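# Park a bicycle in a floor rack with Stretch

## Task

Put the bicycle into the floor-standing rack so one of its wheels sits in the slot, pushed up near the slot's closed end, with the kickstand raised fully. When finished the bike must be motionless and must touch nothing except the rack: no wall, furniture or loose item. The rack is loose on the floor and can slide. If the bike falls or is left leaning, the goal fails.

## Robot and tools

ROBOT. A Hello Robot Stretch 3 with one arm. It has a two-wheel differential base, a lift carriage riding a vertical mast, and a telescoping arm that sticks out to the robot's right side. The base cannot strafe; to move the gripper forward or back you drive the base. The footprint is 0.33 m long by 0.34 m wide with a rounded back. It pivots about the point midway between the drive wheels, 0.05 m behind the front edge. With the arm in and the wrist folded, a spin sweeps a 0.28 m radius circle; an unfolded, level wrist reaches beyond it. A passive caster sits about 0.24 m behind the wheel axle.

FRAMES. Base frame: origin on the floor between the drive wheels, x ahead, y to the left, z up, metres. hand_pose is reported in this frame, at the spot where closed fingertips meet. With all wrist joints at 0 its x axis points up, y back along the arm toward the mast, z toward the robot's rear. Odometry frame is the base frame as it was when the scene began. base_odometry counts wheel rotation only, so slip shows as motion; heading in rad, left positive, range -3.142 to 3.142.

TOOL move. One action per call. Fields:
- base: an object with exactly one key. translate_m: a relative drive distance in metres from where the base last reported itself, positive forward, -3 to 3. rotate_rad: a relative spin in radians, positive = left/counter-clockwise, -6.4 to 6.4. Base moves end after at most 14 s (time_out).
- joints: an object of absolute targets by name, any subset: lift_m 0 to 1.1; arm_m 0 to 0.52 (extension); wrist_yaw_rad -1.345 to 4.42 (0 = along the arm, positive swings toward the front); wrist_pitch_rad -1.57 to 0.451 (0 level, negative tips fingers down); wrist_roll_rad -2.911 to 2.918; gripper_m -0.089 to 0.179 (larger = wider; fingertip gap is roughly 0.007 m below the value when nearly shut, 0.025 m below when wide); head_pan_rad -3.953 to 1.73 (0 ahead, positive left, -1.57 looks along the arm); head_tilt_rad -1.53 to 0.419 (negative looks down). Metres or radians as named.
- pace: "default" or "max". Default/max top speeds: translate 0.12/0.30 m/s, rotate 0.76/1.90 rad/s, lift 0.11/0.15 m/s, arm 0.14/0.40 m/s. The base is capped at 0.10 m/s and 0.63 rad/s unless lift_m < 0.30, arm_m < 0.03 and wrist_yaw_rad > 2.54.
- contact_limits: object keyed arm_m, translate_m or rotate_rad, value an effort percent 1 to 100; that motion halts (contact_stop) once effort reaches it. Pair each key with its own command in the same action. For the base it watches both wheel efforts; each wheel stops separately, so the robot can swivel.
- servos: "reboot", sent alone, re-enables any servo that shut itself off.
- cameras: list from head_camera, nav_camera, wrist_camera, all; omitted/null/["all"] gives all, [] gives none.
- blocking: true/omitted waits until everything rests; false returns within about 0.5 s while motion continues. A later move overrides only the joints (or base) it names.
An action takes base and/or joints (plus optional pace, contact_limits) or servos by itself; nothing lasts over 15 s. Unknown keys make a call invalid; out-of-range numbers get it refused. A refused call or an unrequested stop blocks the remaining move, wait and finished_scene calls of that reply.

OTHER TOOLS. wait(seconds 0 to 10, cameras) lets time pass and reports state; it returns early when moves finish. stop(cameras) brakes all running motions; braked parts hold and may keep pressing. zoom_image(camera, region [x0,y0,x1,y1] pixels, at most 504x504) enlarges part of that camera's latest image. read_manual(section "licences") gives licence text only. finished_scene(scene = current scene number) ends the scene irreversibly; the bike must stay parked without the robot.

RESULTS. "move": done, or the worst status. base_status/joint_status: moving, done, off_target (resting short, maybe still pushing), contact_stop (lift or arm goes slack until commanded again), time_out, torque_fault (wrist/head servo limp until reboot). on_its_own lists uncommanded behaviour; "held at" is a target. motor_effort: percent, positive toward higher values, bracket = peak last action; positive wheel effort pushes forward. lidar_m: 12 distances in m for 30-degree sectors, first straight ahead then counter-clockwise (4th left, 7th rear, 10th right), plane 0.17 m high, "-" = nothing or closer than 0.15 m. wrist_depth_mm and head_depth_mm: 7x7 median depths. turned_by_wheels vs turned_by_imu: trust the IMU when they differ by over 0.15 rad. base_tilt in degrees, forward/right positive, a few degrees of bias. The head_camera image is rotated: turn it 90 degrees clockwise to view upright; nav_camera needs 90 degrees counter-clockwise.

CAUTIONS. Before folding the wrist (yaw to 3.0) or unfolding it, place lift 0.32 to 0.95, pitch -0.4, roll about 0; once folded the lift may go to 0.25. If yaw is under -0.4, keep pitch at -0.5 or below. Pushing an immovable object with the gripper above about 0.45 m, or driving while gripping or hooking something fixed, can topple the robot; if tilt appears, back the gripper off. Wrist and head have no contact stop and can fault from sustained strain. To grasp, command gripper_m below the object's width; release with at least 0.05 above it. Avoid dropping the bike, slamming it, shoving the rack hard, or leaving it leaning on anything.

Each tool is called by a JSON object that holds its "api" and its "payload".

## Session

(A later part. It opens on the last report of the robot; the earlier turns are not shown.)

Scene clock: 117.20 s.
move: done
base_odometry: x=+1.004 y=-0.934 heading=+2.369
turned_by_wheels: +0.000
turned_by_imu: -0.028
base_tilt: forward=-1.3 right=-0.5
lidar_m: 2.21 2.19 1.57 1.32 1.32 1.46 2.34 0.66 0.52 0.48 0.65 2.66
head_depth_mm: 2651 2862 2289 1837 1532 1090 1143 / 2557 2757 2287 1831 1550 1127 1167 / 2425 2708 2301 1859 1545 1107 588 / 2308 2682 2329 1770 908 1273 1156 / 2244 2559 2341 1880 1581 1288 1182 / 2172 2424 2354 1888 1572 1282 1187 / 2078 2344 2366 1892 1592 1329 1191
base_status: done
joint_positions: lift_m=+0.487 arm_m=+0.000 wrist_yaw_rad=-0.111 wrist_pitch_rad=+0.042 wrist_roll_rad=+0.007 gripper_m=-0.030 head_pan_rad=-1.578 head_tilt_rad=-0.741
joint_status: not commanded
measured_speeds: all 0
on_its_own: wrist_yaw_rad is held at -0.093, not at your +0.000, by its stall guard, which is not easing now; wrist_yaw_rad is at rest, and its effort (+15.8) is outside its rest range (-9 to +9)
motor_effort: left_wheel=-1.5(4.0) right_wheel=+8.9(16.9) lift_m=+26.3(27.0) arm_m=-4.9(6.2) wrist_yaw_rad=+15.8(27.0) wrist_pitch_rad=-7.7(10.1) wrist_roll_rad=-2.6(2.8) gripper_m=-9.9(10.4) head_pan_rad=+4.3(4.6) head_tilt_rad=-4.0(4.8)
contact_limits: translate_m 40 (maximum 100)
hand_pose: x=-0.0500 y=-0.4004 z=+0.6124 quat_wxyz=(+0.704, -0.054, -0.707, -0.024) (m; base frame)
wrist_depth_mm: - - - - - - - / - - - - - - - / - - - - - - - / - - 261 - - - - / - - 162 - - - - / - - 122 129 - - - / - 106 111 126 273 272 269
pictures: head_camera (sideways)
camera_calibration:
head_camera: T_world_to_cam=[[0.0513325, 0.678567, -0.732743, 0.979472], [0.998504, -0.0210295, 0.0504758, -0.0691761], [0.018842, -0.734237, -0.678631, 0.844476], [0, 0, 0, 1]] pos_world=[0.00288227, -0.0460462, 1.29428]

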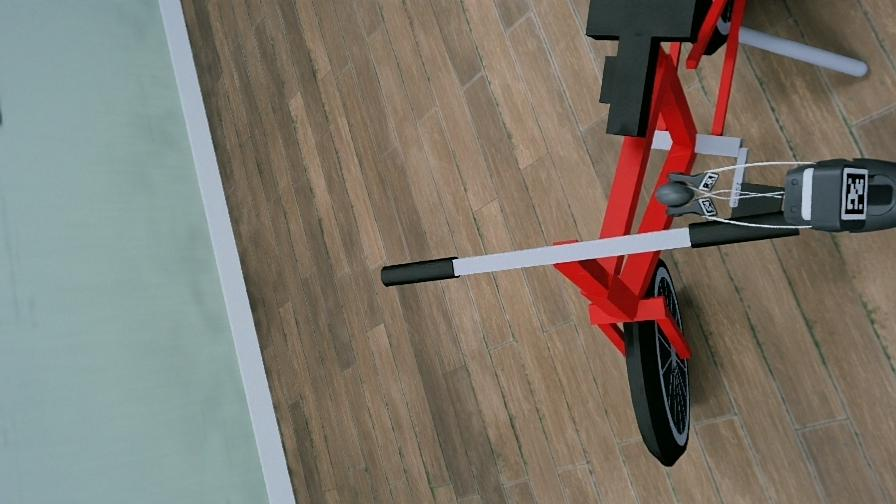

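{"api": "move", "payload": {"base": {"translate_m": -0.06}, "joints": {"wrist_yaw_rad": 0.0, "head_tilt_rad": -0.6, "head_pan_rad": -1.9}, "cameras": ["head_camera"]}}

{"api": "move", "payload": {"joints": {"lift_m": 0.65, "head_pan_rad": -1.57}, "cameras": ["head_camera", "nav_camera"]}}

Scene clock: 151.97 s.
move: done
base_odometry: x=+1.047 y=-0.976 heading=+2.369
turned_by_wheels: +0.000
turned_by_imu: +0.000
base_tilt: forward=-1.3 right=-0.4
lidar_m: 2.26 2.25 1.54 1.30 1.29 1.44 2.31 0.68 0.55 0.47 0.66 2.73
head_depth_mm: 2547 2770 2835 2154 1725 1430 1183 / 2788 3073 2921 2181 1743 1445 1165 / 2953 3288 2954 2196 1756 847 1115 / 2784 3029 2948 2210 1752 1183 1165 / 2554 2823 2957 2207 1767 1475 1041 / 2390 2623 2798 2206 1780 1466 985 / 2261 2419 2618 2245 1773 791 946
base_status: done
joint_positions: lift_m=+0.487 arm_m=+0.000 wrist_yaw_rad=-0.004 wrist_pitch_rad=-0.014 wrist_roll_rad=+0.005 gripper_m=-0.030 head_pan_rad=-1.892 head_tilt_rad=-0.606
joint_status: all done
measured_speeds: all 0
motor_effort: left_wheel=-1.7(9.0) right_wheel=-2.6(6.3) lift_m=+18.2(28.7) arm_m=-4.2(5.3) wrist_yaw_rad=+3.6(27.9) wrist_pitch_rad=+2.7(9.6) wrist_roll_rad=-1.9(2.9) gripper_m=-9.1(10.4) head_pan_rad=-3.5(9.2) head_tilt_rad=+2.7(3.5)
hand_pose: x=-0.0223 y=-0.4008 z=+0.5979 quat_wxyz=(+0.706, +0.004, -0.709, -0.007) (m; base frame)
wrist_depth_mm: - - - - - - - / - - - - - - - / - - - - - - - / - - - - - - - / - - 178 - - - - / - 124 123 130 292 313 286 / - 103 120 126 256 249 237
pictures: head_camera (sideways)
camera_calibration:
head_camera: T_world_to_cam=[[0.225185, 0.530401, -0.817292, 1.08862], [0.945489, -0.321499, 0.0518627, -0.0706673], [-0.23525, -0.784419, -0.573885, 0.709768], [0, 0, 0, 1]] pos_world=[-0.0113534, -0.04337, 1.30071]

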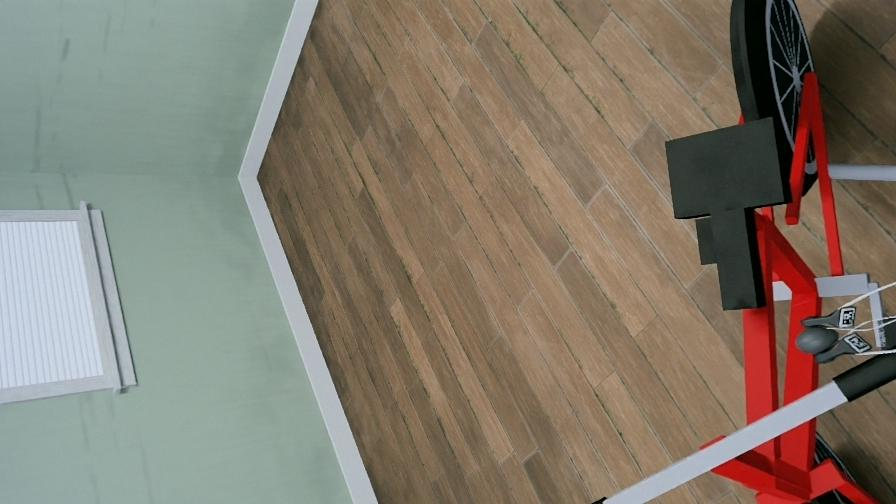

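Scene clock: 154.27 s.
move: done
base_odometry: x=+1.047 y=-0.976 heading=+2.369
turned_by_wheels: +0.000
turned_by_imu: +0.000
base_tilt: forward=-1.4 right=-0.4
lidar_m: 2.26 2.25 1.54 1.30 1.30 1.44 2.31 0.68 0.55 0.47 0.66 2.72
head_depth_mm: 2603 2861 2886 2151 1704 830 929 / 2441 2759 2852 2175 1719 1433 1182 / 2379 2648 2811 2193 1746 1421 1041 / 2292 2523 2722 2194 1762 1354 1025 / 2223 2452 2659 2220 1694 960 1245 / 2140 2380 2582 2227 1779 1474 1210 / 2062 2248 2489 2272 1774 1479 1190
base_status: not commanded
joint_positions: lift_m=+0.650 arm_m=+0.000 wrist_yaw_rad=-0.002 wrist_pitch_rad=-0.017 wrist_roll_rad=+0.005 gripper_m=-0.030 head_pan_rad=-1.578 head_tilt_rad=-0.606
joint_status: all done
measured_speeds: all 0
motor_effort: left_wheel=-1.6(2.2) right_wheel=-2.5(2.9) lift_m=+33.3(38.9) arm_m=-3.8(5.1) wrist_yaw_rad=+1.9(3.4) wrist_pitch_rad=+3.2(3.5) wrist_roll_rad=-2.0(2.1) gripper_m=-9.4(10.2) head_pan_rad=+3.4(7.8) head_tilt_rad=+2.8(3.7)
hand_pose: x=-0.0219 y=-0.4008 z=+0.7603 quat_wxyz=(+0.706, +0.006, -0.708, -0.007) (m; base frame)
wrist_depth_mm: - - - - - - - / - - - - - - - / - - - - - - - / - - - - - - - / - - - - - - - / - - 127 130 - - - / - - 122 126 - - -
pictures: head_camera (sideways), nav_camera (sideways)
camera_calibration:
head_camera: T_world_to_cam=[[0.0506422, 0.573988, -0.817296, 1.08969], [0.998552, -0.0142541, 0.0518628, -0.0709911], [0.0181188, -0.818739, -0.573879, 0.708215], [0, 0, 0, 1]] pos_world=[0.00287193, -0.0466386, 1.30071]
nav_camera: T_world_to_cam=[[-0.00014334, -0.573698, 0.819067, -1.02241], [-0.998809, -0.0398786, -0.0281068, 0.0952432], [0.048788, -0.818096, -0.573009, 0.701583], [0, 0, 0, 1]] pos_world=[0.0607544, -0.00879558, 1.24212]

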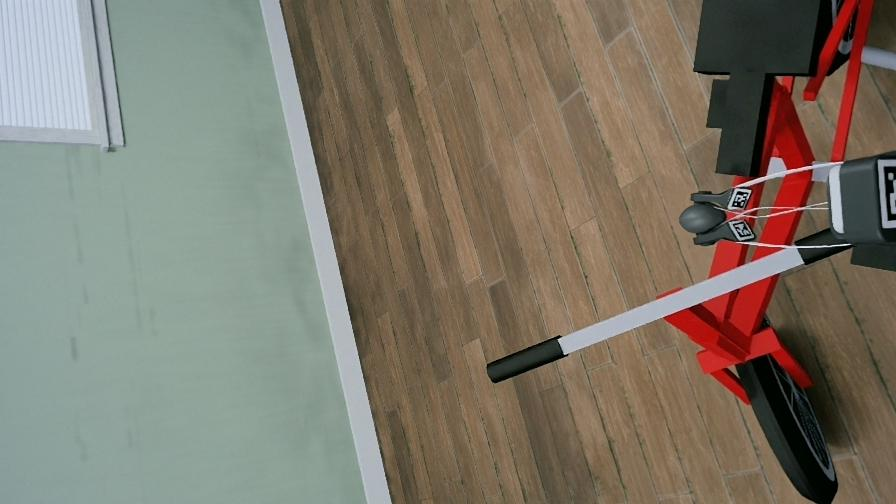

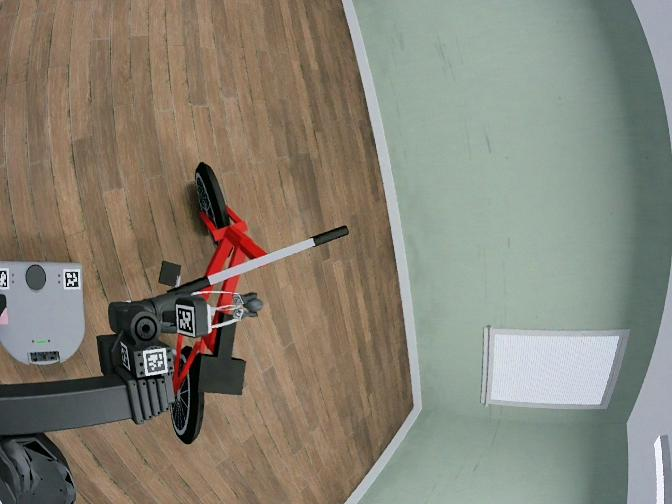

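{"api": "move", "payload": {"base": {"rotate_rad": 0.06}, "joints": {"lift_m": 0.6, "wrist_pitch_rad": -1.0}, "cameras": []}}

{"api": "move", "payload": {"base": {"translate_m": -1.1}, "joints": {"head_pan_rad": -2.6, "head_tilt_rad": -0.6}, "cameras": ["head_camera", "nav_camera"]}}

Scene clock: 175.20 s.
move: contact_stop
base_odometry: x=+1.047 y=-0.976 heading=+2.430
turned_by_wheels: +0.060
turned_by_imu: +0.054
base_tilt: forward=-1.3 right=-0.5
lidar_m: 2.26 2.25 1.52 1.29 1.30 1.48 2.49 0.64 0.52 0.47 0.64 2.64
head_depth_mm: 2483 2758 2827 2169 1717 1431 724 / 2377 2676 2842 2179 1735 1456 1163 / 2309 2562 2762 2193 1753 1451 1010 / 2246 2477 2683 2206 1761 1463 961 / 2180 2388 2617 2216 1772 1454 1200 / 2115 2302 2603 2243 1739 1437 1185 / 2045 2249 2460 2253 1789 1481 1212
base_status: done
joint_positions: lift_m=+0.649 arm_m=+0.000 wrist_yaw_rad=+0.027 wrist_pitch_rad=-0.830 wrist_roll_rad=+0.008 gripper_m=-0.030 head_pan_rad=-1.578 head_tilt_rad=-0.604
joint_status: lift_m contact_stop (moved -0.001 of -0.050); wrist_pitch_rad off_target (ended at -0.830, target -1.000)
measured_speeds: translate_m=+0.000 rotate_rad=+0.000 lift_m=+0.007 arm_m=+0.000 wrist_yaw_rad=+0.000 wrist_pitch_rad=+0.000 wrist_roll_rad=+0.000 head_pan_rad=+0.000 head_tilt_rad=+0.000
on_its_own: lift_m is slack since a contact_stop (your +0.600 is given up); wrist_yaw_rad is at rest, and its effort (-23.0) is outside its rest range (-9 to +9); wrist_pitch_rad is at rest, and its effort (-31.2) is outside its rest range (-8 to +12)
motor_effort: left_wheel=+0.0(7.1) right_wheel=-7.7(7.8) lift_m=+19.6(24.9) arm_m=-2.5(4.8) wrist_yaw_rad=-23.0(24.2) wrist_pitch_rad=-31.2(46.5) wrist_roll_rad=-2.7(3.2) gripper_m=-7.4(10.4) head_pan_rad=+4.0(4.8) head_tilt_rad=+1.9(3.2)
hand_pose: x=-0.0174 y=-0.3000 z=+0.5826 quat_wxyz=(+0.648, +0.293, -0.645, -0.278) (m; base frame)
wrist_depth_mm: - 180 - - - - - / - - - - - - - / 978 - 341 349 286 278 264 / 886 876 179 585 349 266 252 / 802 810 172 836 808 266 244 / 736 767 125 129 771 764 269 / 686 685 121 126 686 721 694
pictures: none
No camera images: "cameras" was empty.

not run: a stop that you did not command came earlier in this reply.

{"api": "move", "payload": {"joints": {"wrist_pitch_rad": -0.2, "lift_m": 0.7}, "cameras": []}}

{"api": "move", "payload": {"joints": {"lift_m": 0.75, "wrist_pitch_rad": -0.2, "head_pan_rad": -1.7}, "cameras": ["head_camera", "nav_camera"]}}

Scene clock: 178.73 s.
move: done
base_odometry: x=+1.047 y=-0.976 heading=+2.429
turned_by_wheels: +0.000
turned_by_imu: +0.000
base_tilt: forward=-1.3 right=-0.5
lidar_m: 2.25 2.25 1.52 1.30 1.30 1.48 2.49 0.62 0.51 0.47 0.66 2.64
head_depth_mm: 2486 2767 2896 2154 1716 1436 1005 / 2367 2677 2868 2169 1741 1437 1063 / 2333 2560 2833 2171 1743 1451 403 / 2251 2482 2726 2228 1745 862 1221 / 2174 2394 2646 2235 1717 1068 1229 / 2122 2326 2526 2220 1777 1469 1209 / 2024 2247 2488 2258 1791 1474 1245
base_status: not commanded
joint_positions: lift_m=+0.700 arm_m=+0.000 wrist_yaw_rad=-0.002 wrist_pitch_rad=-0.223 wrist_roll_rad=+0.005 gripper_m=-0.030 head_pan_rad=-1.578 head_tilt_rad=-0.604
joint_status: all done
measured_speeds: all 0
motor_effort: left_wheel=-0.8(1.6) right_wheel=+1.4(1.8) lift_m=+33.3(37.5) arm_m=-3.7(4.3) wrist_yaw_rad=+1.2(3.3) wrist_pitch_rad=+4.5(5.2) wrist_roll_rad=-1.9(2.2) gripper_m=-6.8(8.0) head_pan_rad=+4.0(4.4) head_tilt_rad=+2.2(2.6)
hand_pose: x=-0.0220 y=-0.3895 z=+0.7584 quat_wxyz=(+0.701, +0.078, -0.704, -0.080) (m; base frame)
wrist_depth_mm: - - - - - - - / - - - - - - - / - - - - - - - / - - - - - - - / - - - - - - - / - - 126 130 - - - / - - 123 125 - - -
pictures: none
No camera images: "cameras" was empty.

Scene clock: 180.03 s.
move: done
base_odometry: x=+1.047 y=-0.976 heading=+2.429
turned_by_wheels: +0.000
turned_by_imu: +0.000
base_tilt: forward=-1.3 right=-0.5
lidar_m: 2.25 2.25 1.52 1.30 1.30 1.48 2.49 0.62 0.51 0.47 0.65 2.63
head_depth_mm: 2706 3032 2857 2170 1722 833 769 / 2584 2888 2916 2178 1735 1433 967 / 2460 2708 2931 2198 1740 1446 1017 / 2355 2582 2794 2201 1758 557 369 / 2259 2443 2681 2222 1769 895 1227 / 2147 2355 2605 2244 1755 1472 1208 / 2084 2277 2491 2271 1788 1482 1190
base_status: not commanded
joint_positions: lift_m=+0.750 arm_m=+0.000 wrist_yaw_rad=-0.002 wrist_pitch_rad=-0.222 wrist_roll_rad=+0.005 gripper_m=-0.030 head_pan_rad=-1.692 head_tilt_rad=-0.604
joint_status: all done
measured_speeds: all 0
motor_effort: left_wheel=-0.8(1.5) right_wheel=+1.4(1.7) lift_m=+32.6(39.1) arm_m=-2.8(4.5) wrist_yaw_rad=+2.0(2.5) wrist_pitch_rad=+4.0(5.5) wrist_roll_rad=-1.8(2.1) gripper_m=-6.6(7.8) head_pan_rad=-3.8(6.8) head_tilt_rad=+2.2(2.6)
hand_pose: x=-0.0219 y=-0.3896 z=+0.8088 quat_wxyz=(+0.701, +0.078, -0.704, -0.079) (m; base frame)
wrist_depth_mm: - - - - - - - / - - - - - - - / - - - - - - - / - - - - - - - / - - - - - - - / - - 127 130 - - - / - - 122 126 - - -
pictures: head_camera (sideways), nav_camera (sideways)
camera_calibration:
head_camera: T_world_to_cam=[[0.115152, 0.563213, -0.818249, 1.09054], [0.990525, -0.127155, 0.051874, -0.0709569], [-0.0748286, -0.81647, -0.572519, 0.707012], [0, 0, 0, 1]] pos_world=[-0.002389, -0.0459749, 1.30079]
nav_camera: T_world_to_cam=[[-0.0649451, -0.56864, 0.820019, -1.02326], [-0.996906, 0.0734392, -0.0280282, 0.0951293], [-0.0442836, -0.819302, -0.57165, 0.700383], [0, 0, 0, 1]] pos_world=[0.0593948, -0.0150267, 1.24213]

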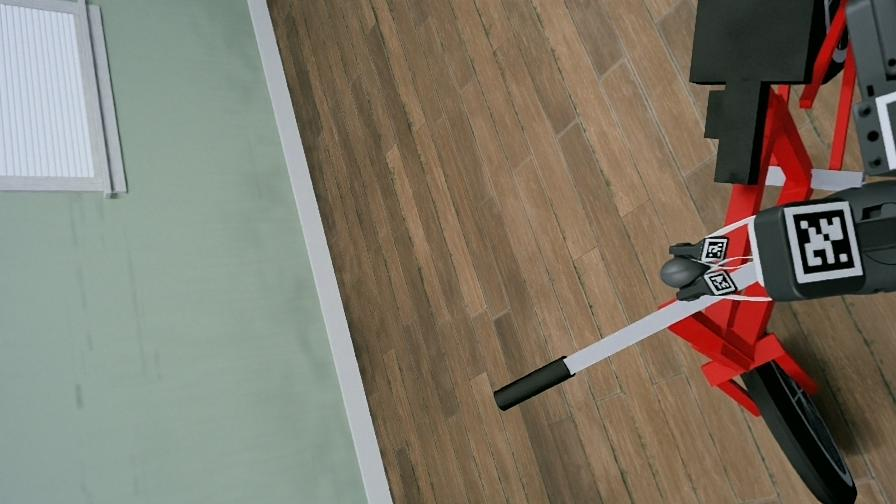

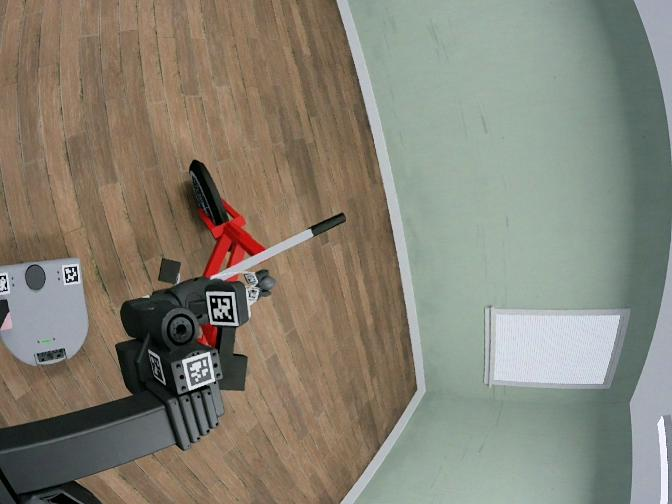

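{"api": "move", "payload": {"base": {"translate_m": -1.1}, "joints": {"head_pan_rad": -2.3, "head_tilt_rad": -0.65}, "cameras": ["head_camera", "nav_camera"]}}

Scene clock: 193.83 s.
move: done
base_odometry: x=+1.880 y=-1.695 heading=+2.429
turned_by_wheels: +0.000
turned_by_imu: -0.004
base_tilt: forward=-1.4 right=-0.5
lidar_m: 3.28 2.08 1.16 0.99 0.99 1.13 1.44 1.44 1.64 2.76 2.76 0.60
head_depth_mm: 1250 1374 1513 1706 1667 1395 1212 / 1304 1441 1608 1828 1603 1372 1210 / 1372 1516 1708 1922 1687 1387 1194 / 1445 1612 1827 2013 1701 1428 301 / 1520 1717 1953 2103 1715 1431 307 / 1612 1826 2120 2134 1715 1444 1233 / 1724 1966 2298 2135 1719 1438 403
base_status: done
joint_positions: lift_m=+0.750 arm_m=+0.000 wrist_yaw_rad=-0.002 wrist_pitch_rad=-0.222 wrist_roll_rad=+0.005 gripper_m=-0.030 head_pan_rad=-2.292 head_tilt_rad=-0.642
joint_status: all done
measured_speeds: all 0
motor_effort: left_wheel=-1.5(7.9) right_wheel=-1.5(5.2) lift_m=+18.8(30.7) arm_m=-1.9(3.9) wrist_yaw_rad=+1.6(3.8) wrist_pitch_rad=+4.0(4.4) wrist_roll_rad=-1.9(2.2) gripper_m=-6.8(8.0) head_pan_rad=-3.7(8.7) head_tilt_rad=-4.3(5.2)
hand_pose: x=-0.0219 y=-0.3896 z=+0.8088 quat_wxyz=(+0.701, +0.078, -0.704, -0.079) (m; base frame)
wrist_depth_mm: - - - - - - - / - - - - - - - / - - - - - - - / - - - - - - - / - - - - - - - / - - 126 130 - - - / - - 123 125 - - -
pictures: head_camera (sideways), nav_camera (sideways)
camera_calibration:
head_camera: T_world_to_cam=[[0.432908, 0.422386, -0.796355, 1.06006], [0.744426, -0.665709, 0.0515872, -0.0690798], [-0.508351, -0.61516, -0.602625, 0.748823], [0, 0, 0, 1]] pos_world=[-0.0268178, -0.0330947, 1.29901]
nav_camera: T_world_to_cam=[[-0.394579, -0.455265, 0.798149, -0.992737], [-0.780585, 0.624341, -0.0297713, 0.0960776], [-0.484763, -0.63477, -0.601724, 0.742195], [0, 0, 0, 1]] pos_world=[0.0430727, -0.0408199, 1.24181]

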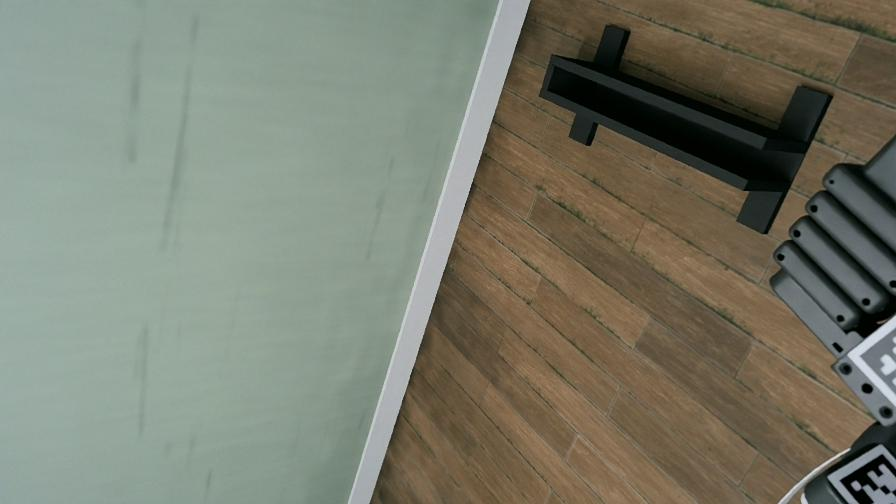

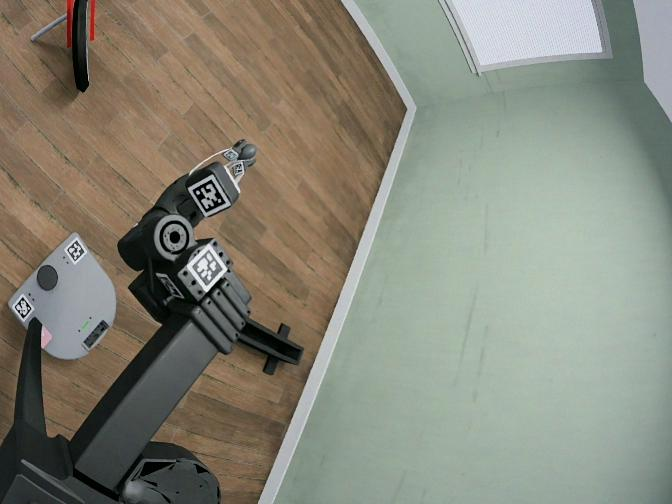

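{"api": "move", "payload": {"base": {"rotate_rad": 0.06}, "cameras": []}}

{"api": "move", "payload": {"base": {"translate_m": -0.92}, "joints": {"lift_m": 0.6, "gripper_m": 0.06}, "cameras": []}}

{"api": "move", "payload": {"base": {"rotate_rad": 0.3}, "joints": {"head_pan_rad": -1.57, "head_tilt_rad": -0.8, "wrist_pitch_rad": -1.57}, "cameras": ["head_camera", "nav_camera", "wrist_camera"]}}

Scene clock: 203.67 s.
move: done
base_odometry: x=+1.880 y=-1.695 heading=+2.489
turned_by_wheels: +0.060
turned_by_imu: +0.059
base_tilt: forward=-1.3 right=-0.5
lidar_m: 3.27 1.88 1.12 0.99 0.99 1.16 1.44 1.44 1.70 2.76 0.60 0.61
head_depth_mm: 1279 1391 1538 1729 1575 1390 1211 / 1337 1469 1642 1863 1677 1327 1191 / 1401 1577 1777 1949 1688 1410 1192 / 1498 1674 1907 2042 1699 1423 301 / 1595 1796 2043 2122 1705 1430 307 / 1707 1950 2238 2128 1709 1427 1241 / 1839 2131 2491 2147 1727 1449 403
base_status: done
joint_positions: lift_m=+0.750 arm_m=+0.000 wrist_yaw_rad=-0.002 wrist_pitch_rad=-0.222 wrist_roll_rad=+0.005 gripper_m=-0.030 head_pan_rad=-2.292 head_tilt_rad=-0.642
joint_status: not commanded
measured_speeds: all 0
motor_effort: left_wheel=-4.2(7.2) right_wheel=+4.6(7.2) lift_m=+19.5(20.0) arm_m=-2.0(2.9) wrist_yaw_rad=+2.8(2.8) wrist_pitch_rad=+3.9(4.3) wrist_roll_rad=-1.8(2.1) gripper_m=-6.4(7.7) head_pan_rad=-3.4(4.1) head_tilt_rad=-3.6(4.6)
hand_pose: x=-0.0219 y=-0.3896 z=+0.8088 quat_wxyz=(+0.701, +0.078, -0.704, -0.079) (m; base frame)
wrist_depth_mm: - - - - - - - / - - - - - - - / - - - - - - - / - - - - - - - / - - - - - - - / - - 126 130 - - - / - - 123 126 - - -
pictures: none
No camera images: "cameras" was empty.

Scene clock: 214.00 s.
move: done
base_odometry: x=+2.611 y=-2.254 heading=+2.489
turned_by_wheels: +0.000
turned_by_imu: -0.004
base_tilt: forward=-1.4 right=-0.5
lidar_m: 4.16 1.49 0.89 0.78 0.78 0.63 0.55 0.55 0.65 1.17 2.98 1.40
head_depth_mm: 468 516 570 642 724 844 1005 / 493 544 608 687 789 931 1117 / 521 578 651 744 866 1037 1182 / 551 618 700 806 952 1165 1220 / 588 663 760 885 1062 1312 1231 / 627 715 824 979 1203 1400 1232 / 674 774 908 1095 1382 1439 1194
base_status: done
joint_positions: lift_m=+0.600 arm_m=+0.000 wrist_yaw_rad=-0.002 wrist_pitch_rad=-0.222 wrist_roll_rad=+0.005 gripper_m=+0.060 head_pan_rad=-2.292 head_tilt_rad=-0.642
joint_status: all done
measured_speeds: all 0
motor_effort: left_wheel=-3.1(9.0) right_wheel=-0.6(4.3) lift_m=+18.6(24.3) arm_m=-1.1(3.1) wrist_yaw_rad=+1.3(2.9) wrist_pitch_rad=+3.9(4.3) wrist_roll_rad=-1.8(2.2) gripper_m=+0.4(79.9) head_pan_rad=-4.0(4.4) head_tilt_rad=-3.4(4.5)
hand_pose: x=-0.0219 y=-0.3897 z=+0.6589 quat_wxyz=(+0.701, +0.078, -0.704, -0.079) (m; base frame)
wrist_depth_mm: - - - - - - - / - - - - - - - / - - - - - - - / - - - - - - - / - - - - - - - / - - 143 - 127 - - / 942 895 926 981 123 - -
pictures: none
No camera images: "cameras" was empty.

Scene clock: 215.53 s.
move: done
base_odometry: x=+2.611 y=-2.254 heading=+2.789
turned_by_wheels: +0.300
turned_by_imu: +0.294
base_tilt: forward=-1.3 right=-0.5
lidar_m: 2.42 1.04 0.79 0.78 0.74 0.57 0.55 0.58 0.84 2.87 3.15 1.40
head_depth_mm: 1898 1945 1939 1690 1488 1299 411 / 2640 2594 2133 1741 1493 1276 413 / 2696 2710 2145 1751 1503 1306 429 / 2672 2742 2146 1779 1507 1314 1123 / 2678 2779 2164 1775 1518 1312 1123 / 2704 2778 2170 1770 1527 1321 1124 / 2659 2865 2189 1792 1527 1326 1174
base_status: done
joint_positions: lift_m=+0.600 arm_m=+0.000 wrist_yaw_rad=-0.002 wrist_pitch_rad=-1.549 wrist_roll_rad=+0.005 gripper_m=+0.060 head_pan_rad=-1.578 head_tilt_rad=-0.790
joint_status: all done
joint sent to its limit — wrist_pitch_rad, lower limit.
measured_speeds: all 0
motor_effort: left_wheel=-3.8(9.0) right_wheel=+4.8(7.9) lift_m=+19.6(19.6) arm_m=-1.2(2.4) wrist_yaw_rad=+2.1(2.3) wrist_pitch_rad=-1.5(3.8) wrist_roll_rad=-1.9(2.1) gripper_m=+0.5(0.9) head_pan_rad=+4.0(7.8) head_tilt_rad=-4.4(6.4)
hand_pose: x=-0.0216 y=-0.1266 z=+0.4820 quat_wxyz=(+0.504, +0.493, -0.507, -0.496) (m; base frame)
wrist_depth_mm: 601 610 613 608 601 617 621 / 622 630 625 638 644 626 638 / 634 634 632 645 653 656 656 / 647 658 647 489 493 659 632 / 650 667 641 494 499 689 633 / 673 663 142 510 144 683 640 / 680 691 679 523 123 707 647
pictures: head_camera (sideways), nav_camera (sideways), wrist_camera
camera_calibration:
head_camera: T_world_to_cam=[[0.0516461, 0.71368, -0.698565, 0.934929], [0.998484, -0.023568, 0.0497417, -0.0682171], [0.0190359, -0.700075, -0.713815, 0.890236], [0, 0, 0, 1]] pos_world=[0.00288178, -0.0456159, 1.29197]
nav_camera: T_world_to_cam=[[-0.00114968, -0.713722, 0.700429, -0.867771], [-0.998763, -0.0339945, -0.036279, 0.105874], [0.0497038, -0.699604, -0.7128, 0.883416], [0, 0, 0, 1]] pos_world=[0.0608367, 0.00229401, 1.24135]
wrist_camera: T_world_to_cam=[[-0.999322, -0.0368149, -0.000320239, -0.0290167], [-0.0366287, 0.993314, 0.109476, 0.119434], [-0.00371224, 0.109413, -0.993989, 0.654793], [0, 0, 0, 1]] pos_world=[-0.0221915, -0.191347, 0.637773]

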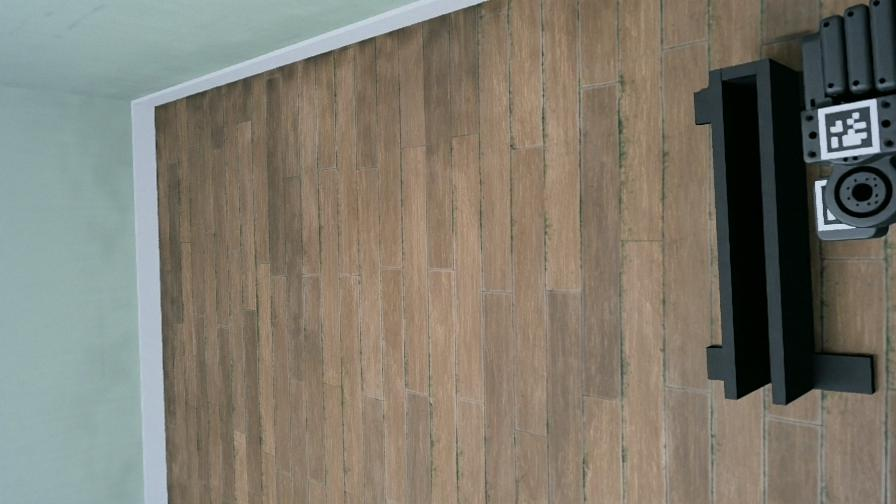

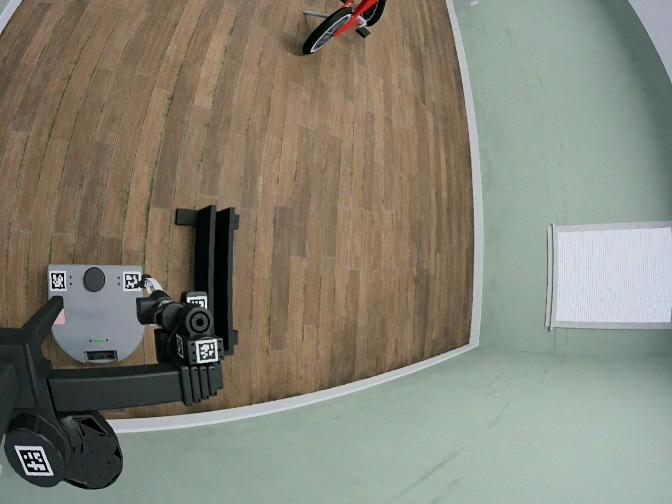

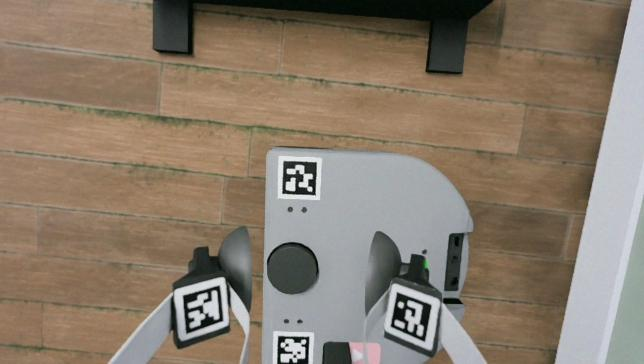

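{"api": "move", "payload": {"joints": {"arm_m": 0.364, "wrist_roll_rad": 1.57, "gripper_m": 0.179, "lift_m": 0.42}, "cameras": ["wrist_camera", "head_camera"]}}

Scene clock: 230.57 s.
move: done
base_odometry: x=+2.611 y=-2.254 heading=+2.789
turned_by_wheels: +0.000
turned_by_imu: +0.000
base_tilt: forward=-1.3 right=-0.4
lidar_m: 2.43 1.04 0.79 0.78 0.74 0.57 0.55 0.58 0.84 2.86 3.12 1.40
head_depth_mm: 1940 1938 1930 1703 1486 1304 1150 / 2624 2588 2112 1754 1489 1072 578 / 2667 2721 2138 1751 799 1225 1136 / 2673 2750 2157 1771 1439 1206 1125 / 2678 2754 2149 1777 1518 1320 1123 / 2661 2793 2183 1785 1528 1324 1129 / 2692 2829 2185 1807 1525 1326 1171
base_status: not commanded
joint_positions: lift_m=+0.420 arm_m=+0.364 wrist_yaw_rad=-0.002 wrist_pitch_rad=-1.550 wrist_roll_rad=+1.566 gripper_m=+0.179 head_pan_rad=-1.578 head_tilt_rad=-0.790
joint_status: all done
measured_speeds: all 0
motor_effort: left_wheel=-3.9(5.2) right_wheel=+4.6(4.9) lift_m=+18.6(23.0) arm_m=+15.3(23.0) wrist_yaw_rad=+1.5(2.8) wrist_pitch_rad=-1.1(1.4) wrist_roll_rad=+1.0(2.6) gripper_m=+0.4(82.9) head_pan_rad=+3.7(4.6) head_tilt_rad=-5.0(5.3)
hand_pose: x=-0.0215 y=-0.4900 z=+0.3020 quat_wxyz=(+0.001, +0.001, -0.714, -0.700) (m; base frame)
wrist_depth_mm: 433 440 437 437 348 440 446 / 441 446 446 446 426 452 400 / 455 454 463 454 398 466 401 / 467 466 466 467 474 468 392 / 478 470 477 470 480 487 385 / 129 493 485 487 489 136 493 / 118 498 497 479 500 119 112
pictures: head_camera (sideways), wrist_camera
camera_calibration:
head_camera: T_world_to_cam=[[0.0516084, 0.71369, -0.698558, 0.934921], [0.998485, -0.0235156, 0.0497415, -0.0682169], [0.019073, -0.700067, -0.713822, 0.890245], [0, 0, 0, 1]] pos_world=[0.00288419, -0.0456159, 1.29197]
wrist_camera: T_world_to_cam=[[-0.0462514, 0.99868, -0.0223419, 0.492207], [0.990448, 0.0487556, 0.128979, 0.0535284], [0.129898, -0.0161631, -0.991396, 0.456214], [0, 0, 0, 1]] pos_world=[-0.0895131, -0.486793, 0.456381]

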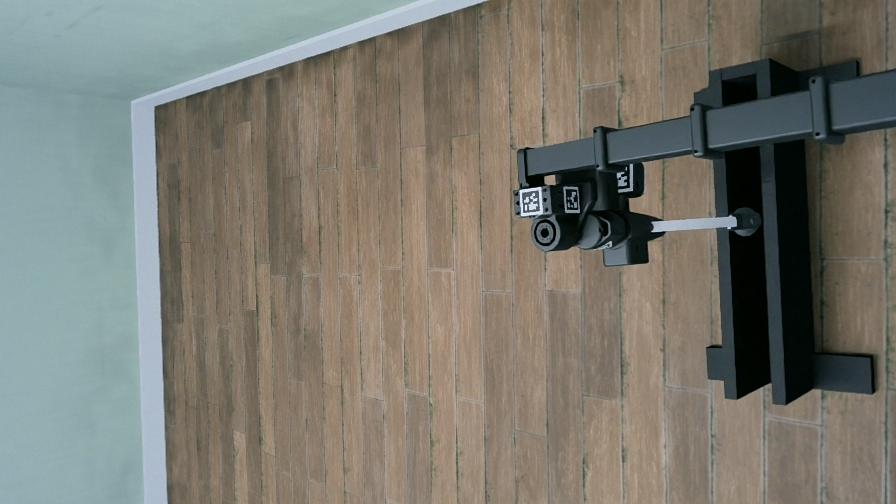

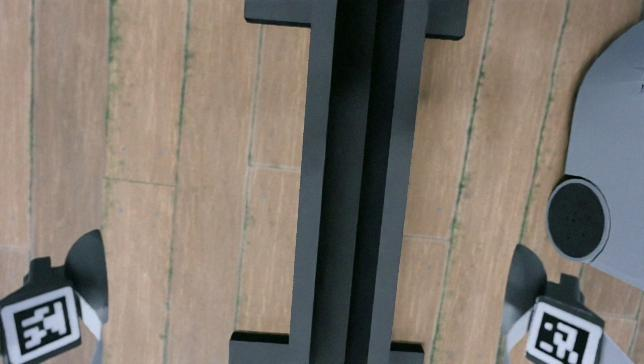

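{"api": "move", "payload": {"joints": {"arm_m": 0.336, "lift_m": 0.33}, "cameras": ["wrist_camera"]}}

Scene clock: 238.33 s.
move: done
base_odometry: x=+2.611 y=-2.254 heading=+2.789
turned_by_wheels: +0.000
turned_by_imu: +0.000
base_tilt: forward=-1.3 right=-0.4
lidar_m: 2.43 1.04 0.79 0.78 0.74 0.56 0.55 0.58 0.84 2.85 3.13 1.40
head_depth_mm: 1905 1942 1937 1708 1480 1298 1146 / 2682 2606 2119 1744 1494 1177 670 / 2700 2729 2138 1771 1509 918 1132 / 2698 2747 2141 1754 1506 1151 1127 / 2713 2804 2164 1789 1506 1311 1126 / 2659 2765 2196 1780 1513 1316 1133 / 2693 2811 2181 1786 1525 1324 1168
base_status: not commanded
joint_positions: lift_m=+0.330 arm_m=+0.336 wrist_yaw_rad=-0.002 wrist_pitch_rad=-1.550 wrist_roll_rad=+1.566 gripper_m=+0.179 head_pan_rad=-1.578 head_tilt_rad=-0.790
joint_status: all done
measured_speeds: all 0
motor_effort: left_wheel=-3.9(4.7) right_wheel=+4.8(4.9) lift_m=+19.1(24.1) arm_m=-14.1(19.2) wrist_yaw_rad=+1.9(2.9) wrist_pitch_rad=-1.3(1.5) wrist_roll_rad=+0.9(1.3) gripper_m=+0.2(1.0) head_pan_rad=+3.7(4.7) head_tilt_rad=-4.7(5.3)
hand_pose: x=-0.0215 y=-0.4620 z=+0.2120 quat_wxyz=(+0.001, +0.001, -0.714, -0.700) (m; base frame)
wrist_depth_mm: 354 353 350 346 245 352 358 / 355 357 356 354 234 363 360 / 365 369 364 365 367 376 369 / 372 374 371 373 377 372 374 / 376 383 383 369 383 383 354 / 128 387 386 383 388 138 352 / 118 398 392 385 398 120 112
pictures: wrist_camera
camera_calibration:
wrist_camera: T_world_to_cam=[[-0.0462564, 0.99868, -0.0223419, 0.462226], [0.990448, 0.0487606, 0.128979, 0.0637729], [0.129898, -0.0161624, -0.991396, 0.367445], [0, 0, 0, 1]] pos_world=[-0.0895132, -0.458786, 0.366385]

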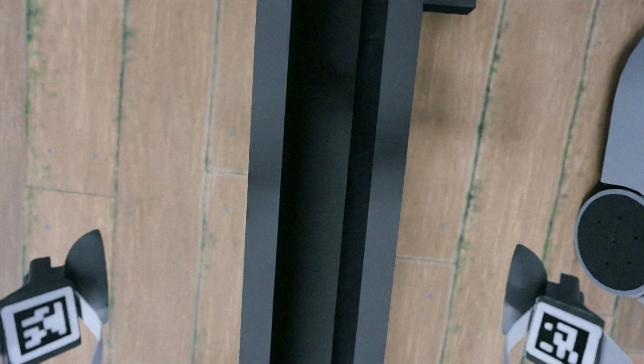

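{"api": "move", "payload": {"joints": {"arm_m": 0.329, "lift_m": 0.255}, "cameras": ["wrist_camera"]}}

{"api": "move", "payload": {"joints": {"gripper_m": 0.06}, "cameras": ["wrist_camera"]}}

Scene clock: 243.23 s.
move: done
base_odometry: x=+2.611 y=-2.254 heading=+2.789
turned_by_wheels: +0.000
turned_by_imu: +0.000
base_tilt: forward=-1.4 right=-0.5
lidar_m: 2.43 1.04 0.79 0.78 0.74 0.56 0.55 0.59 0.84 2.85 3.13 1.40
head_depth_mm: 1936 1936 1950 1702 1491 1304 1145 / 2668 2596 2121 1761 1493 1278 1084 / 2676 2699 2122 1747 1507 898 1115 / 2696 2751 2136 1783 1506 1147 1119 / 2684 2763 2162 1779 1502 1314 1120 / 2664 2780 2173 1778 1517 1326 1127 / 2678 2821 2200 1798 1533 1315 1171
base_status: not commanded
joint_positions: lift_m=+0.255 arm_m=+0.329 wrist_yaw_rad=-0.002 wrist_pitch_rad=-1.550 wrist_roll_rad=+1.566 gripper_m=+0.179 head_pan_rad=-1.578 head_tilt_rad=-0.790
joint_status: all done
measured_speeds: all 0
motor_effort: left_wheel=-4.3(4.7) right_wheel=+4.6(4.8) lift_m=+19.4(23.3) arm_m=-14.4(20.8) wrist_yaw_rad=+0.6(2.7) wrist_pitch_rad=-1.0(1.4) wrist_roll_rad=+1.2(1.3) gripper_m=+0.2(1.1) head_pan_rad=+4.1(4.7) head_tilt_rad=-5.0(5.3)
hand_pose: x=-0.0215 y=-0.4550 z=+0.1370 quat_wxyz=(+0.001, +0.001, -0.714, -0.700) (m; base frame)
wrist_depth_mm: 278 281 128 278 128 279 283 / 283 282 129 279 131 289 290 / 288 291 133 287 136 295 295 / 296 299 134 296 136 300 302 / 300 301 138 299 140 308 306 / 128 312 142 302 143 140 315 / 116 315 144 310 145 120 112
pictures: wrist_camera
camera_calibration:
wrist_camera: T_world_to_cam=[[-0.0462563, 0.99868, -0.0223419, 0.45356], [0.990448, 0.0487604, 0.128979, 0.0731059], [0.129898, -0.0161624, -0.991396, 0.293196], [0, 0, 0, 1]] pos_world=[-0.0895132, -0.451787, 0.291378]

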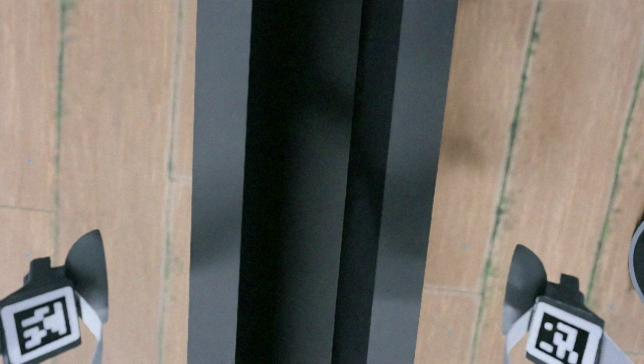

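Scene clock: 244.93 s.
move: done
base_odometry: x=+2.611 y=-2.254 heading=+2.789
turned_by_wheels: +0.000
turned_by_imu: +0.000
base_tilt: forward=-1.3 right=-0.4
lidar_m: 2.44 1.04 0.80 0.78 0.74 0.57 0.55 0.59 0.84 2.85 3.12 1.40
head_depth_mm: 1915 1974 1953 1715 1484 1303 1146 / 2629 2598 2121 1755 1486 1280 1090 / 2724 2736 2140 1766 1491 903 1118 / 2679 2773 2140 1772 1503 1148 1124 / 2669 2769 2172 1778 1506 1315 1123 / 2685 2758 2160 1797 1509 1320 1132 / 2702 2799 2181 1793 1528 1322 1170
base_status: not commanded
joint_positions: lift_m=+0.255 arm_m=+0.329 wrist_yaw_rad=-0.002 wrist_pitch_rad=-1.549 wrist_roll_rad=+1.566 gripper_m=+0.061 head_pan_rad=-1.578 head_tilt_rad=-0.790
joint_status: all done
measured_speeds: all 0
motor_effort: left_wheel=-3.8(4.9) right_wheel=+4.5(4.8) lift_m=+20.6(21.2) arm_m=-13.9(15.4) wrist_yaw_rad=+1.5(2.7) wrist_pitch_rad=-1.3(1.4) wrist_roll_rad=+1.2(1.6) gripper_m=-12.2(85.8) head_pan_rad=+3.9(4.5) head_tilt_rad=-4.8(5.2)
hand_pose: x=-0.0215 y=-0.4552 z=+0.1370 quat_wxyz=(+0.001, +0.001, -0.715, -0.700) (m; base frame)
wrist_depth_mm: 279 278 127 276 129 281 281 / 284 284 130 280 131 287 286 / 290 290 133 290 137 295 293 / 298 297 135 290 136 300 301 / 302 303 138 296 139 308 309 / 307 122 141 304 141 311 316 / 314 118 156 312 143 315 323
pictures: wrist_camera
camera_calibration:
wrist_camera: T_world_to_cam=[[-0.0462528, 0.998662, -0.0231265, 0.45386], [0.990448, 0.0488582, 0.128939, 0.0731678], [0.129897, -0.0169418, -0.991383, 0.292822], [0, 0, 0, 1]] pos_world=[-0.0895133, -0.451867, 0.291361]

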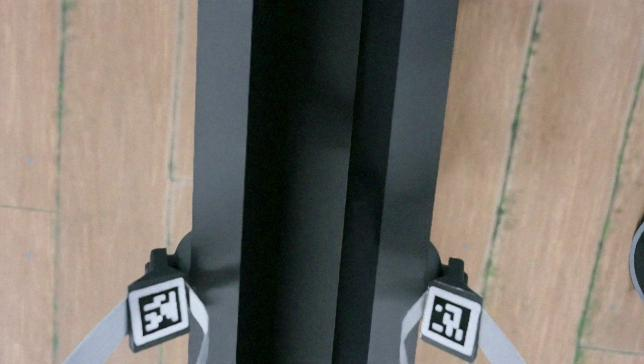

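{"api": "move", "payload": {"base": {"rotate_rad": -0.29}, "cameras": ["wrist_camera"]}}

{"api": "move", "payload": {"base": {"translate_m": 0.3}, "joints": {"head_pan_rad": -0.8, "head_tilt_rad": -0.6}, "cameras": ["wrist_camera", "head_camera", "nav_camera"]}}

Scene clock: 257.53 s.
move: done
base_odometry: x=+2.611 y=-2.254 heading=+2.499
turned_by_wheels: -0.290
turned_by_imu: -0.282
base_tilt: forward=-1.3 right=-0.5
lidar_m: 4.15 1.46 0.88 0.78 0.78 0.63 0.55 0.55 0.66 1.20 2.97 1.40
head_depth_mm: 933 1004 1084 1186 1289 1276 1146 / 1126 1235 1360 1501 1461 1282 1095 / 1414 1580 1805 1724 1503 905 1119 / 1902 2246 2123 1772 1506 1142 1123 / 2656 2773 2166 1788 1514 1320 1125 / 2598 2746 2191 1792 1520 1318 1135 / 2588 2738 2192 1793 1531 1333 1169
base_status: done
joint_positions: lift_m=+0.255 arm_m=+0.329 wrist_yaw_rad=+0.002 wrist_pitch_rad=-1.548 wrist_roll_rad=+1.564 gripper_m=+0.061 head_pan_rad=-1.578 head_tilt_rad=-0.790
joint_status: not commanded
measured_speeds: all 0
motor_effort: left_wheel=+6.1(12.4) right_wheel=-8.8(14.9) lift_m=+24.7(24.9) arm_m=-4.7(12.4) wrist_yaw_rad=-1.2(2.6) wrist_pitch_rad=-1.3(1.6) wrist_roll_rad=+1.8(2.2) gripper_m=-11.2(13.4) head_pan_rad=+4.1(4.7) head_tilt_rad=-4.4(5.2)
hand_pose: x=-0.0216 y=-0.4553 z=+0.1370 quat_wxyz=(+0.003, +0.003, -0.715, -0.699) (m; base frame)
wrist_depth_mm: 277 281 127 275 128 285 281 / 284 285 130 281 131 289 286 / 289 292 132 286 135 298 296 / 295 295 135 295 137 301 301 / 303 303 139 295 139 308 304 / 304 122 141 305 141 312 312 / 316 118 151 311 144 319 320
pictures: wrist_camera
camera_calibration:
wrist_camera: T_world_to_cam=[[-0.0517139, 0.998387, -0.0234147, 0.453705], [0.990173, 0.0543108, 0.128873, 0.0757133], [0.129937, -0.01652, -0.991385, 0.293016], [0, 0, 0, 1]] pos_world=[-0.08958, -0.452245, 0.291358]

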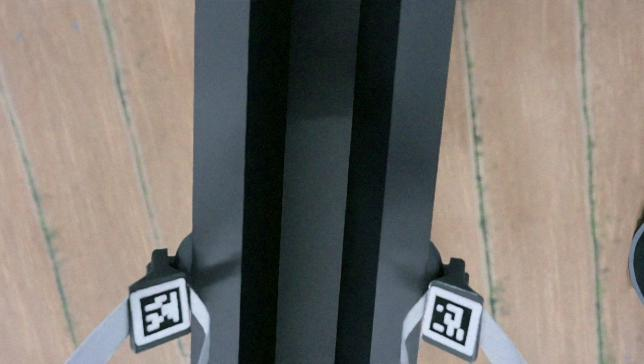

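Scene clock: 261.67 s.
move: done
base_odometry: x=+2.371 y=-2.074 heading=+2.499
turned_by_wheels: +0.000
turned_by_imu: +0.001
base_tilt: forward=-1.4 right=-0.4
lidar_m: 3.86 1.58 0.96 0.84 0.84 0.95 0.84 0.84 1.00 1.83 2.91 1.12
head_depth_mm: 2476 2735 2887 2162 1730 1440 1236 / 2580 2893 2901 2174 1745 1442 1232 / 2724 3020 2941 2179 1752 1443 1245 / 2864 3194 2955 2195 1759 1455 1251 / 3063 3418 2970 2223 1748 1467 1254 / 3190 3620 3033 2250 1773 1465 1256 / 3365 3735 3084 2164 1598 1482 1261
base_status: done
joint_positions: lift_m=+0.255 arm_m=+0.329 wrist_yaw_rad=+0.003 wrist_pitch_rad=-1.548 wrist_roll_rad=+1.565 gripper_m=+0.061 head_pan_rad=-0.808 head_tilt_rad=-0.606
joint_status: all done
measured_speeds: all 0
motor_effort: left_wheel=-0.1(8.6) right_wheel=+5.2(9.7) lift_m=+28.5(28.6) arm_m=+15.8(16.7) wrist_yaw_rad=-3.4(4.2) wrist_pitch_rad=-1.4(1.6) wrist_roll_rad=+1.6(2.0) gripper_m=-11.5(12.7) head_pan_rad=+3.3(6.0) head_tilt_rad=+2.7(4.4)
hand_pose: x=-0.0216 y=-0.4553 z=+0.1370 quat_wxyz=(+0.004, +0.003, -0.715, -0.699) (m; base frame)
wrist_depth_mm: 278 279 128 277 129 283 284 / 284 288 130 285 130 286 289 / 289 288 133 288 141 289 293 / 295 299 135 292 136 300 303 / 302 302 138 299 139 305 304 / 307 122 142 304 142 311 311 / 313 119 151 308 144 320 320
pictures: head_camera (sideways), nav_camera (sideways), wrist_camera
camera_calibration:
head_camera: T_world_to_cam=[[-0.363115, 0.447227, -0.817395, 1.09234], [0.726794, 0.684894, 0.051864, -0.0693349], [0.583024, -0.575246, -0.573738, 0.704585], [0, 0, 0, 1]] pos_world=[0.0362491, -0.03573, 1.30072]
nav_camera: T_world_to_cam=[[0.399166, -0.411865, 0.819167, -1.02498], [-0.689298, -0.723933, -0.0280987, 0.0933445], [0.604594, -0.553434, -0.572867, 0.698009], [0, 0, 0, 1]] pos_world=[0.0514673, 0.0317245, 1.24212]
wrist_camera: T_world_to_cam=[[-0.0524899, 0.998347, -0.0234167, 0.453696], [0.990127, 0.0550811, 0.128897, 0.0760961], [0.129974, -0.0164198, -0.991381, 0.293066], [0, 0, 0, 1]] pos_world=[-0.0896213, -0.452325, 0.291356]

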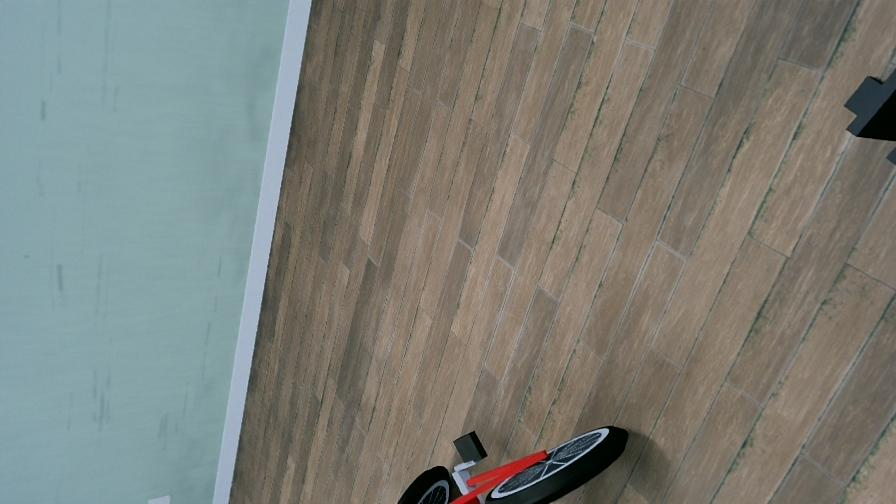

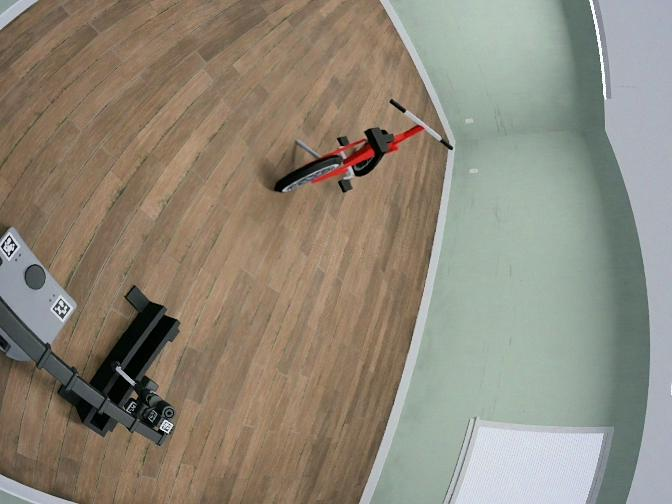

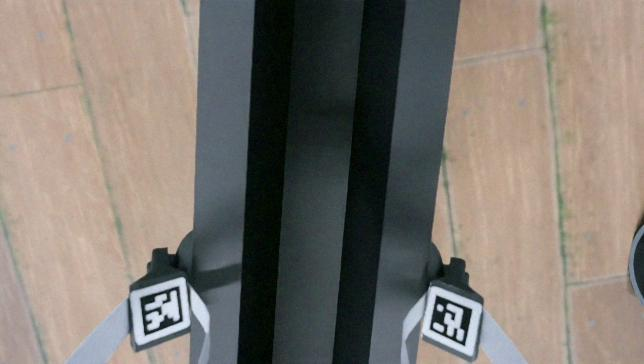

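{"api": "move", "payload": {"base": {"translate_m": 0.35}, "joints": {"head_pan_rad": -0.55, "head_tilt_rad": -0.55}, "cameras": ["wrist_camera", "head_camera"]}}

Scene clock: 270.47 s.
move: done
base_odometry: x=+2.091 y=-1.864 heading=+2.499
turned_by_wheels: +0.000
turned_by_imu: +0.001
base_tilt: forward=-1.4 right=-0.5
lidar_m: 3.54 1.72 1.04 0.92 0.92 1.09 1.18 1.18 1.40 2.56 2.82 0.81
head_depth_mm: 2683 2908 3031 2295 1809 1477 1263 / 2900 3112 3252 2322 1810 1496 1266 / 3115 3432 3306 2364 1831 1502 1272 / 3423 3699 3284 2362 1628 1403 1270 / 3727 - 3134 1787 1758 1524 1288 / 3766 - 3366 2371 1865 1533 1291 / 3469 3751 3433 2425 1888 1537 1294
base_status: done
joint_positions: lift_m=+0.255 arm_m=+0.329 wrist_yaw_rad=+0.003 wrist_pitch_rad=-1.548 wrist_roll_rad=+1.565 gripper_m=+0.061 head_pan_rad=-0.558 head_tilt_rad=-0.556
joint_status: all done
measured_speeds: all 0
motor_effort: left_wheel=+0.3(5.4) right_wheel=+5.3(10.1) lift_m=+32.3(34.3) arm_m=+14.2(15.9) wrist_yaw_rad=-2.7(4.8) wrist_pitch_rad=-1.3(1.5) wrist_roll_rad=+1.3(1.8) gripper_m=-11.7(12.9) head_pan_rad=+3.5(6.0) head_tilt_rad=+3.3(4.9)
hand_pose: x=-0.0216 y=-0.4553 z=+0.1370 quat_wxyz=(+0.004, +0.003, -0.715, -0.699) (m; base frame)
wrist_depth_mm: 277 282 128 277 129 282 284 / 286 286 130 281 131 287 290 / 287 290 132 287 141 292 294 / 297 295 135 295 136 299 301 / 301 302 137 298 139 305 304 / 309 122 141 305 141 314 315 / 316 119 152 314 143 319 322
pictures: head_camera (sideways), wrist_camera
camera_calibration:
head_camera: T_world_to_cam=[[-0.427609, 0.321708, -0.844781, 1.12844], [0.532563, 0.844783, 0.0521376, -0.0685097], [0.73043, -0.427605, -0.532566, 0.65012], [0, 0, 0, 1]] pos_world=[0.0441512, -0.0271593, 1.30309]
wrist_camera: T_world_to_cam=[[-0.0524799, 0.998347, -0.0234168, 0.453696], [0.990128, 0.0550712, 0.128897, 0.0760909], [0.129974, -0.0164211, -0.991381, 0.293071], [0, 0, 0, 1]] pos_world=[-0.0896213, -0.452324, 0.291361]

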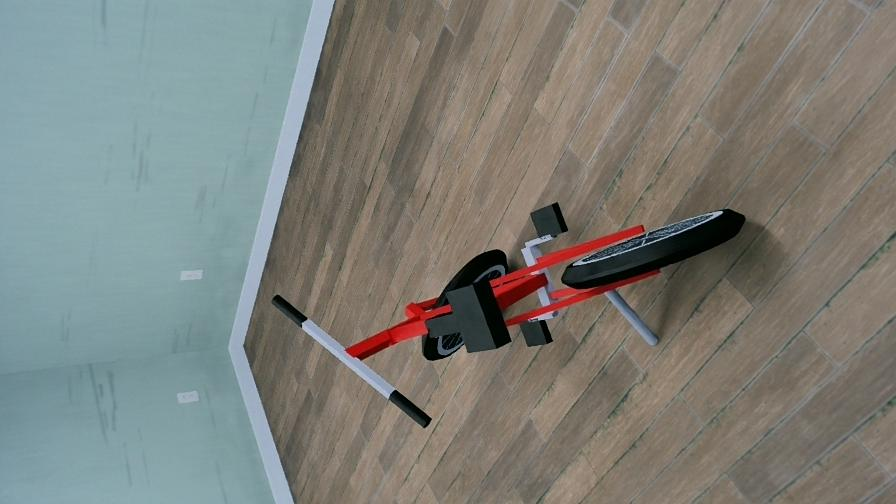

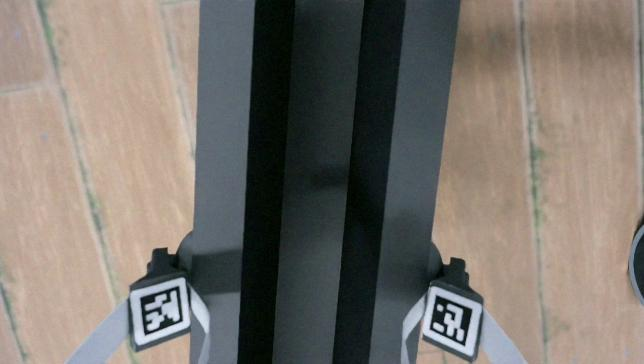

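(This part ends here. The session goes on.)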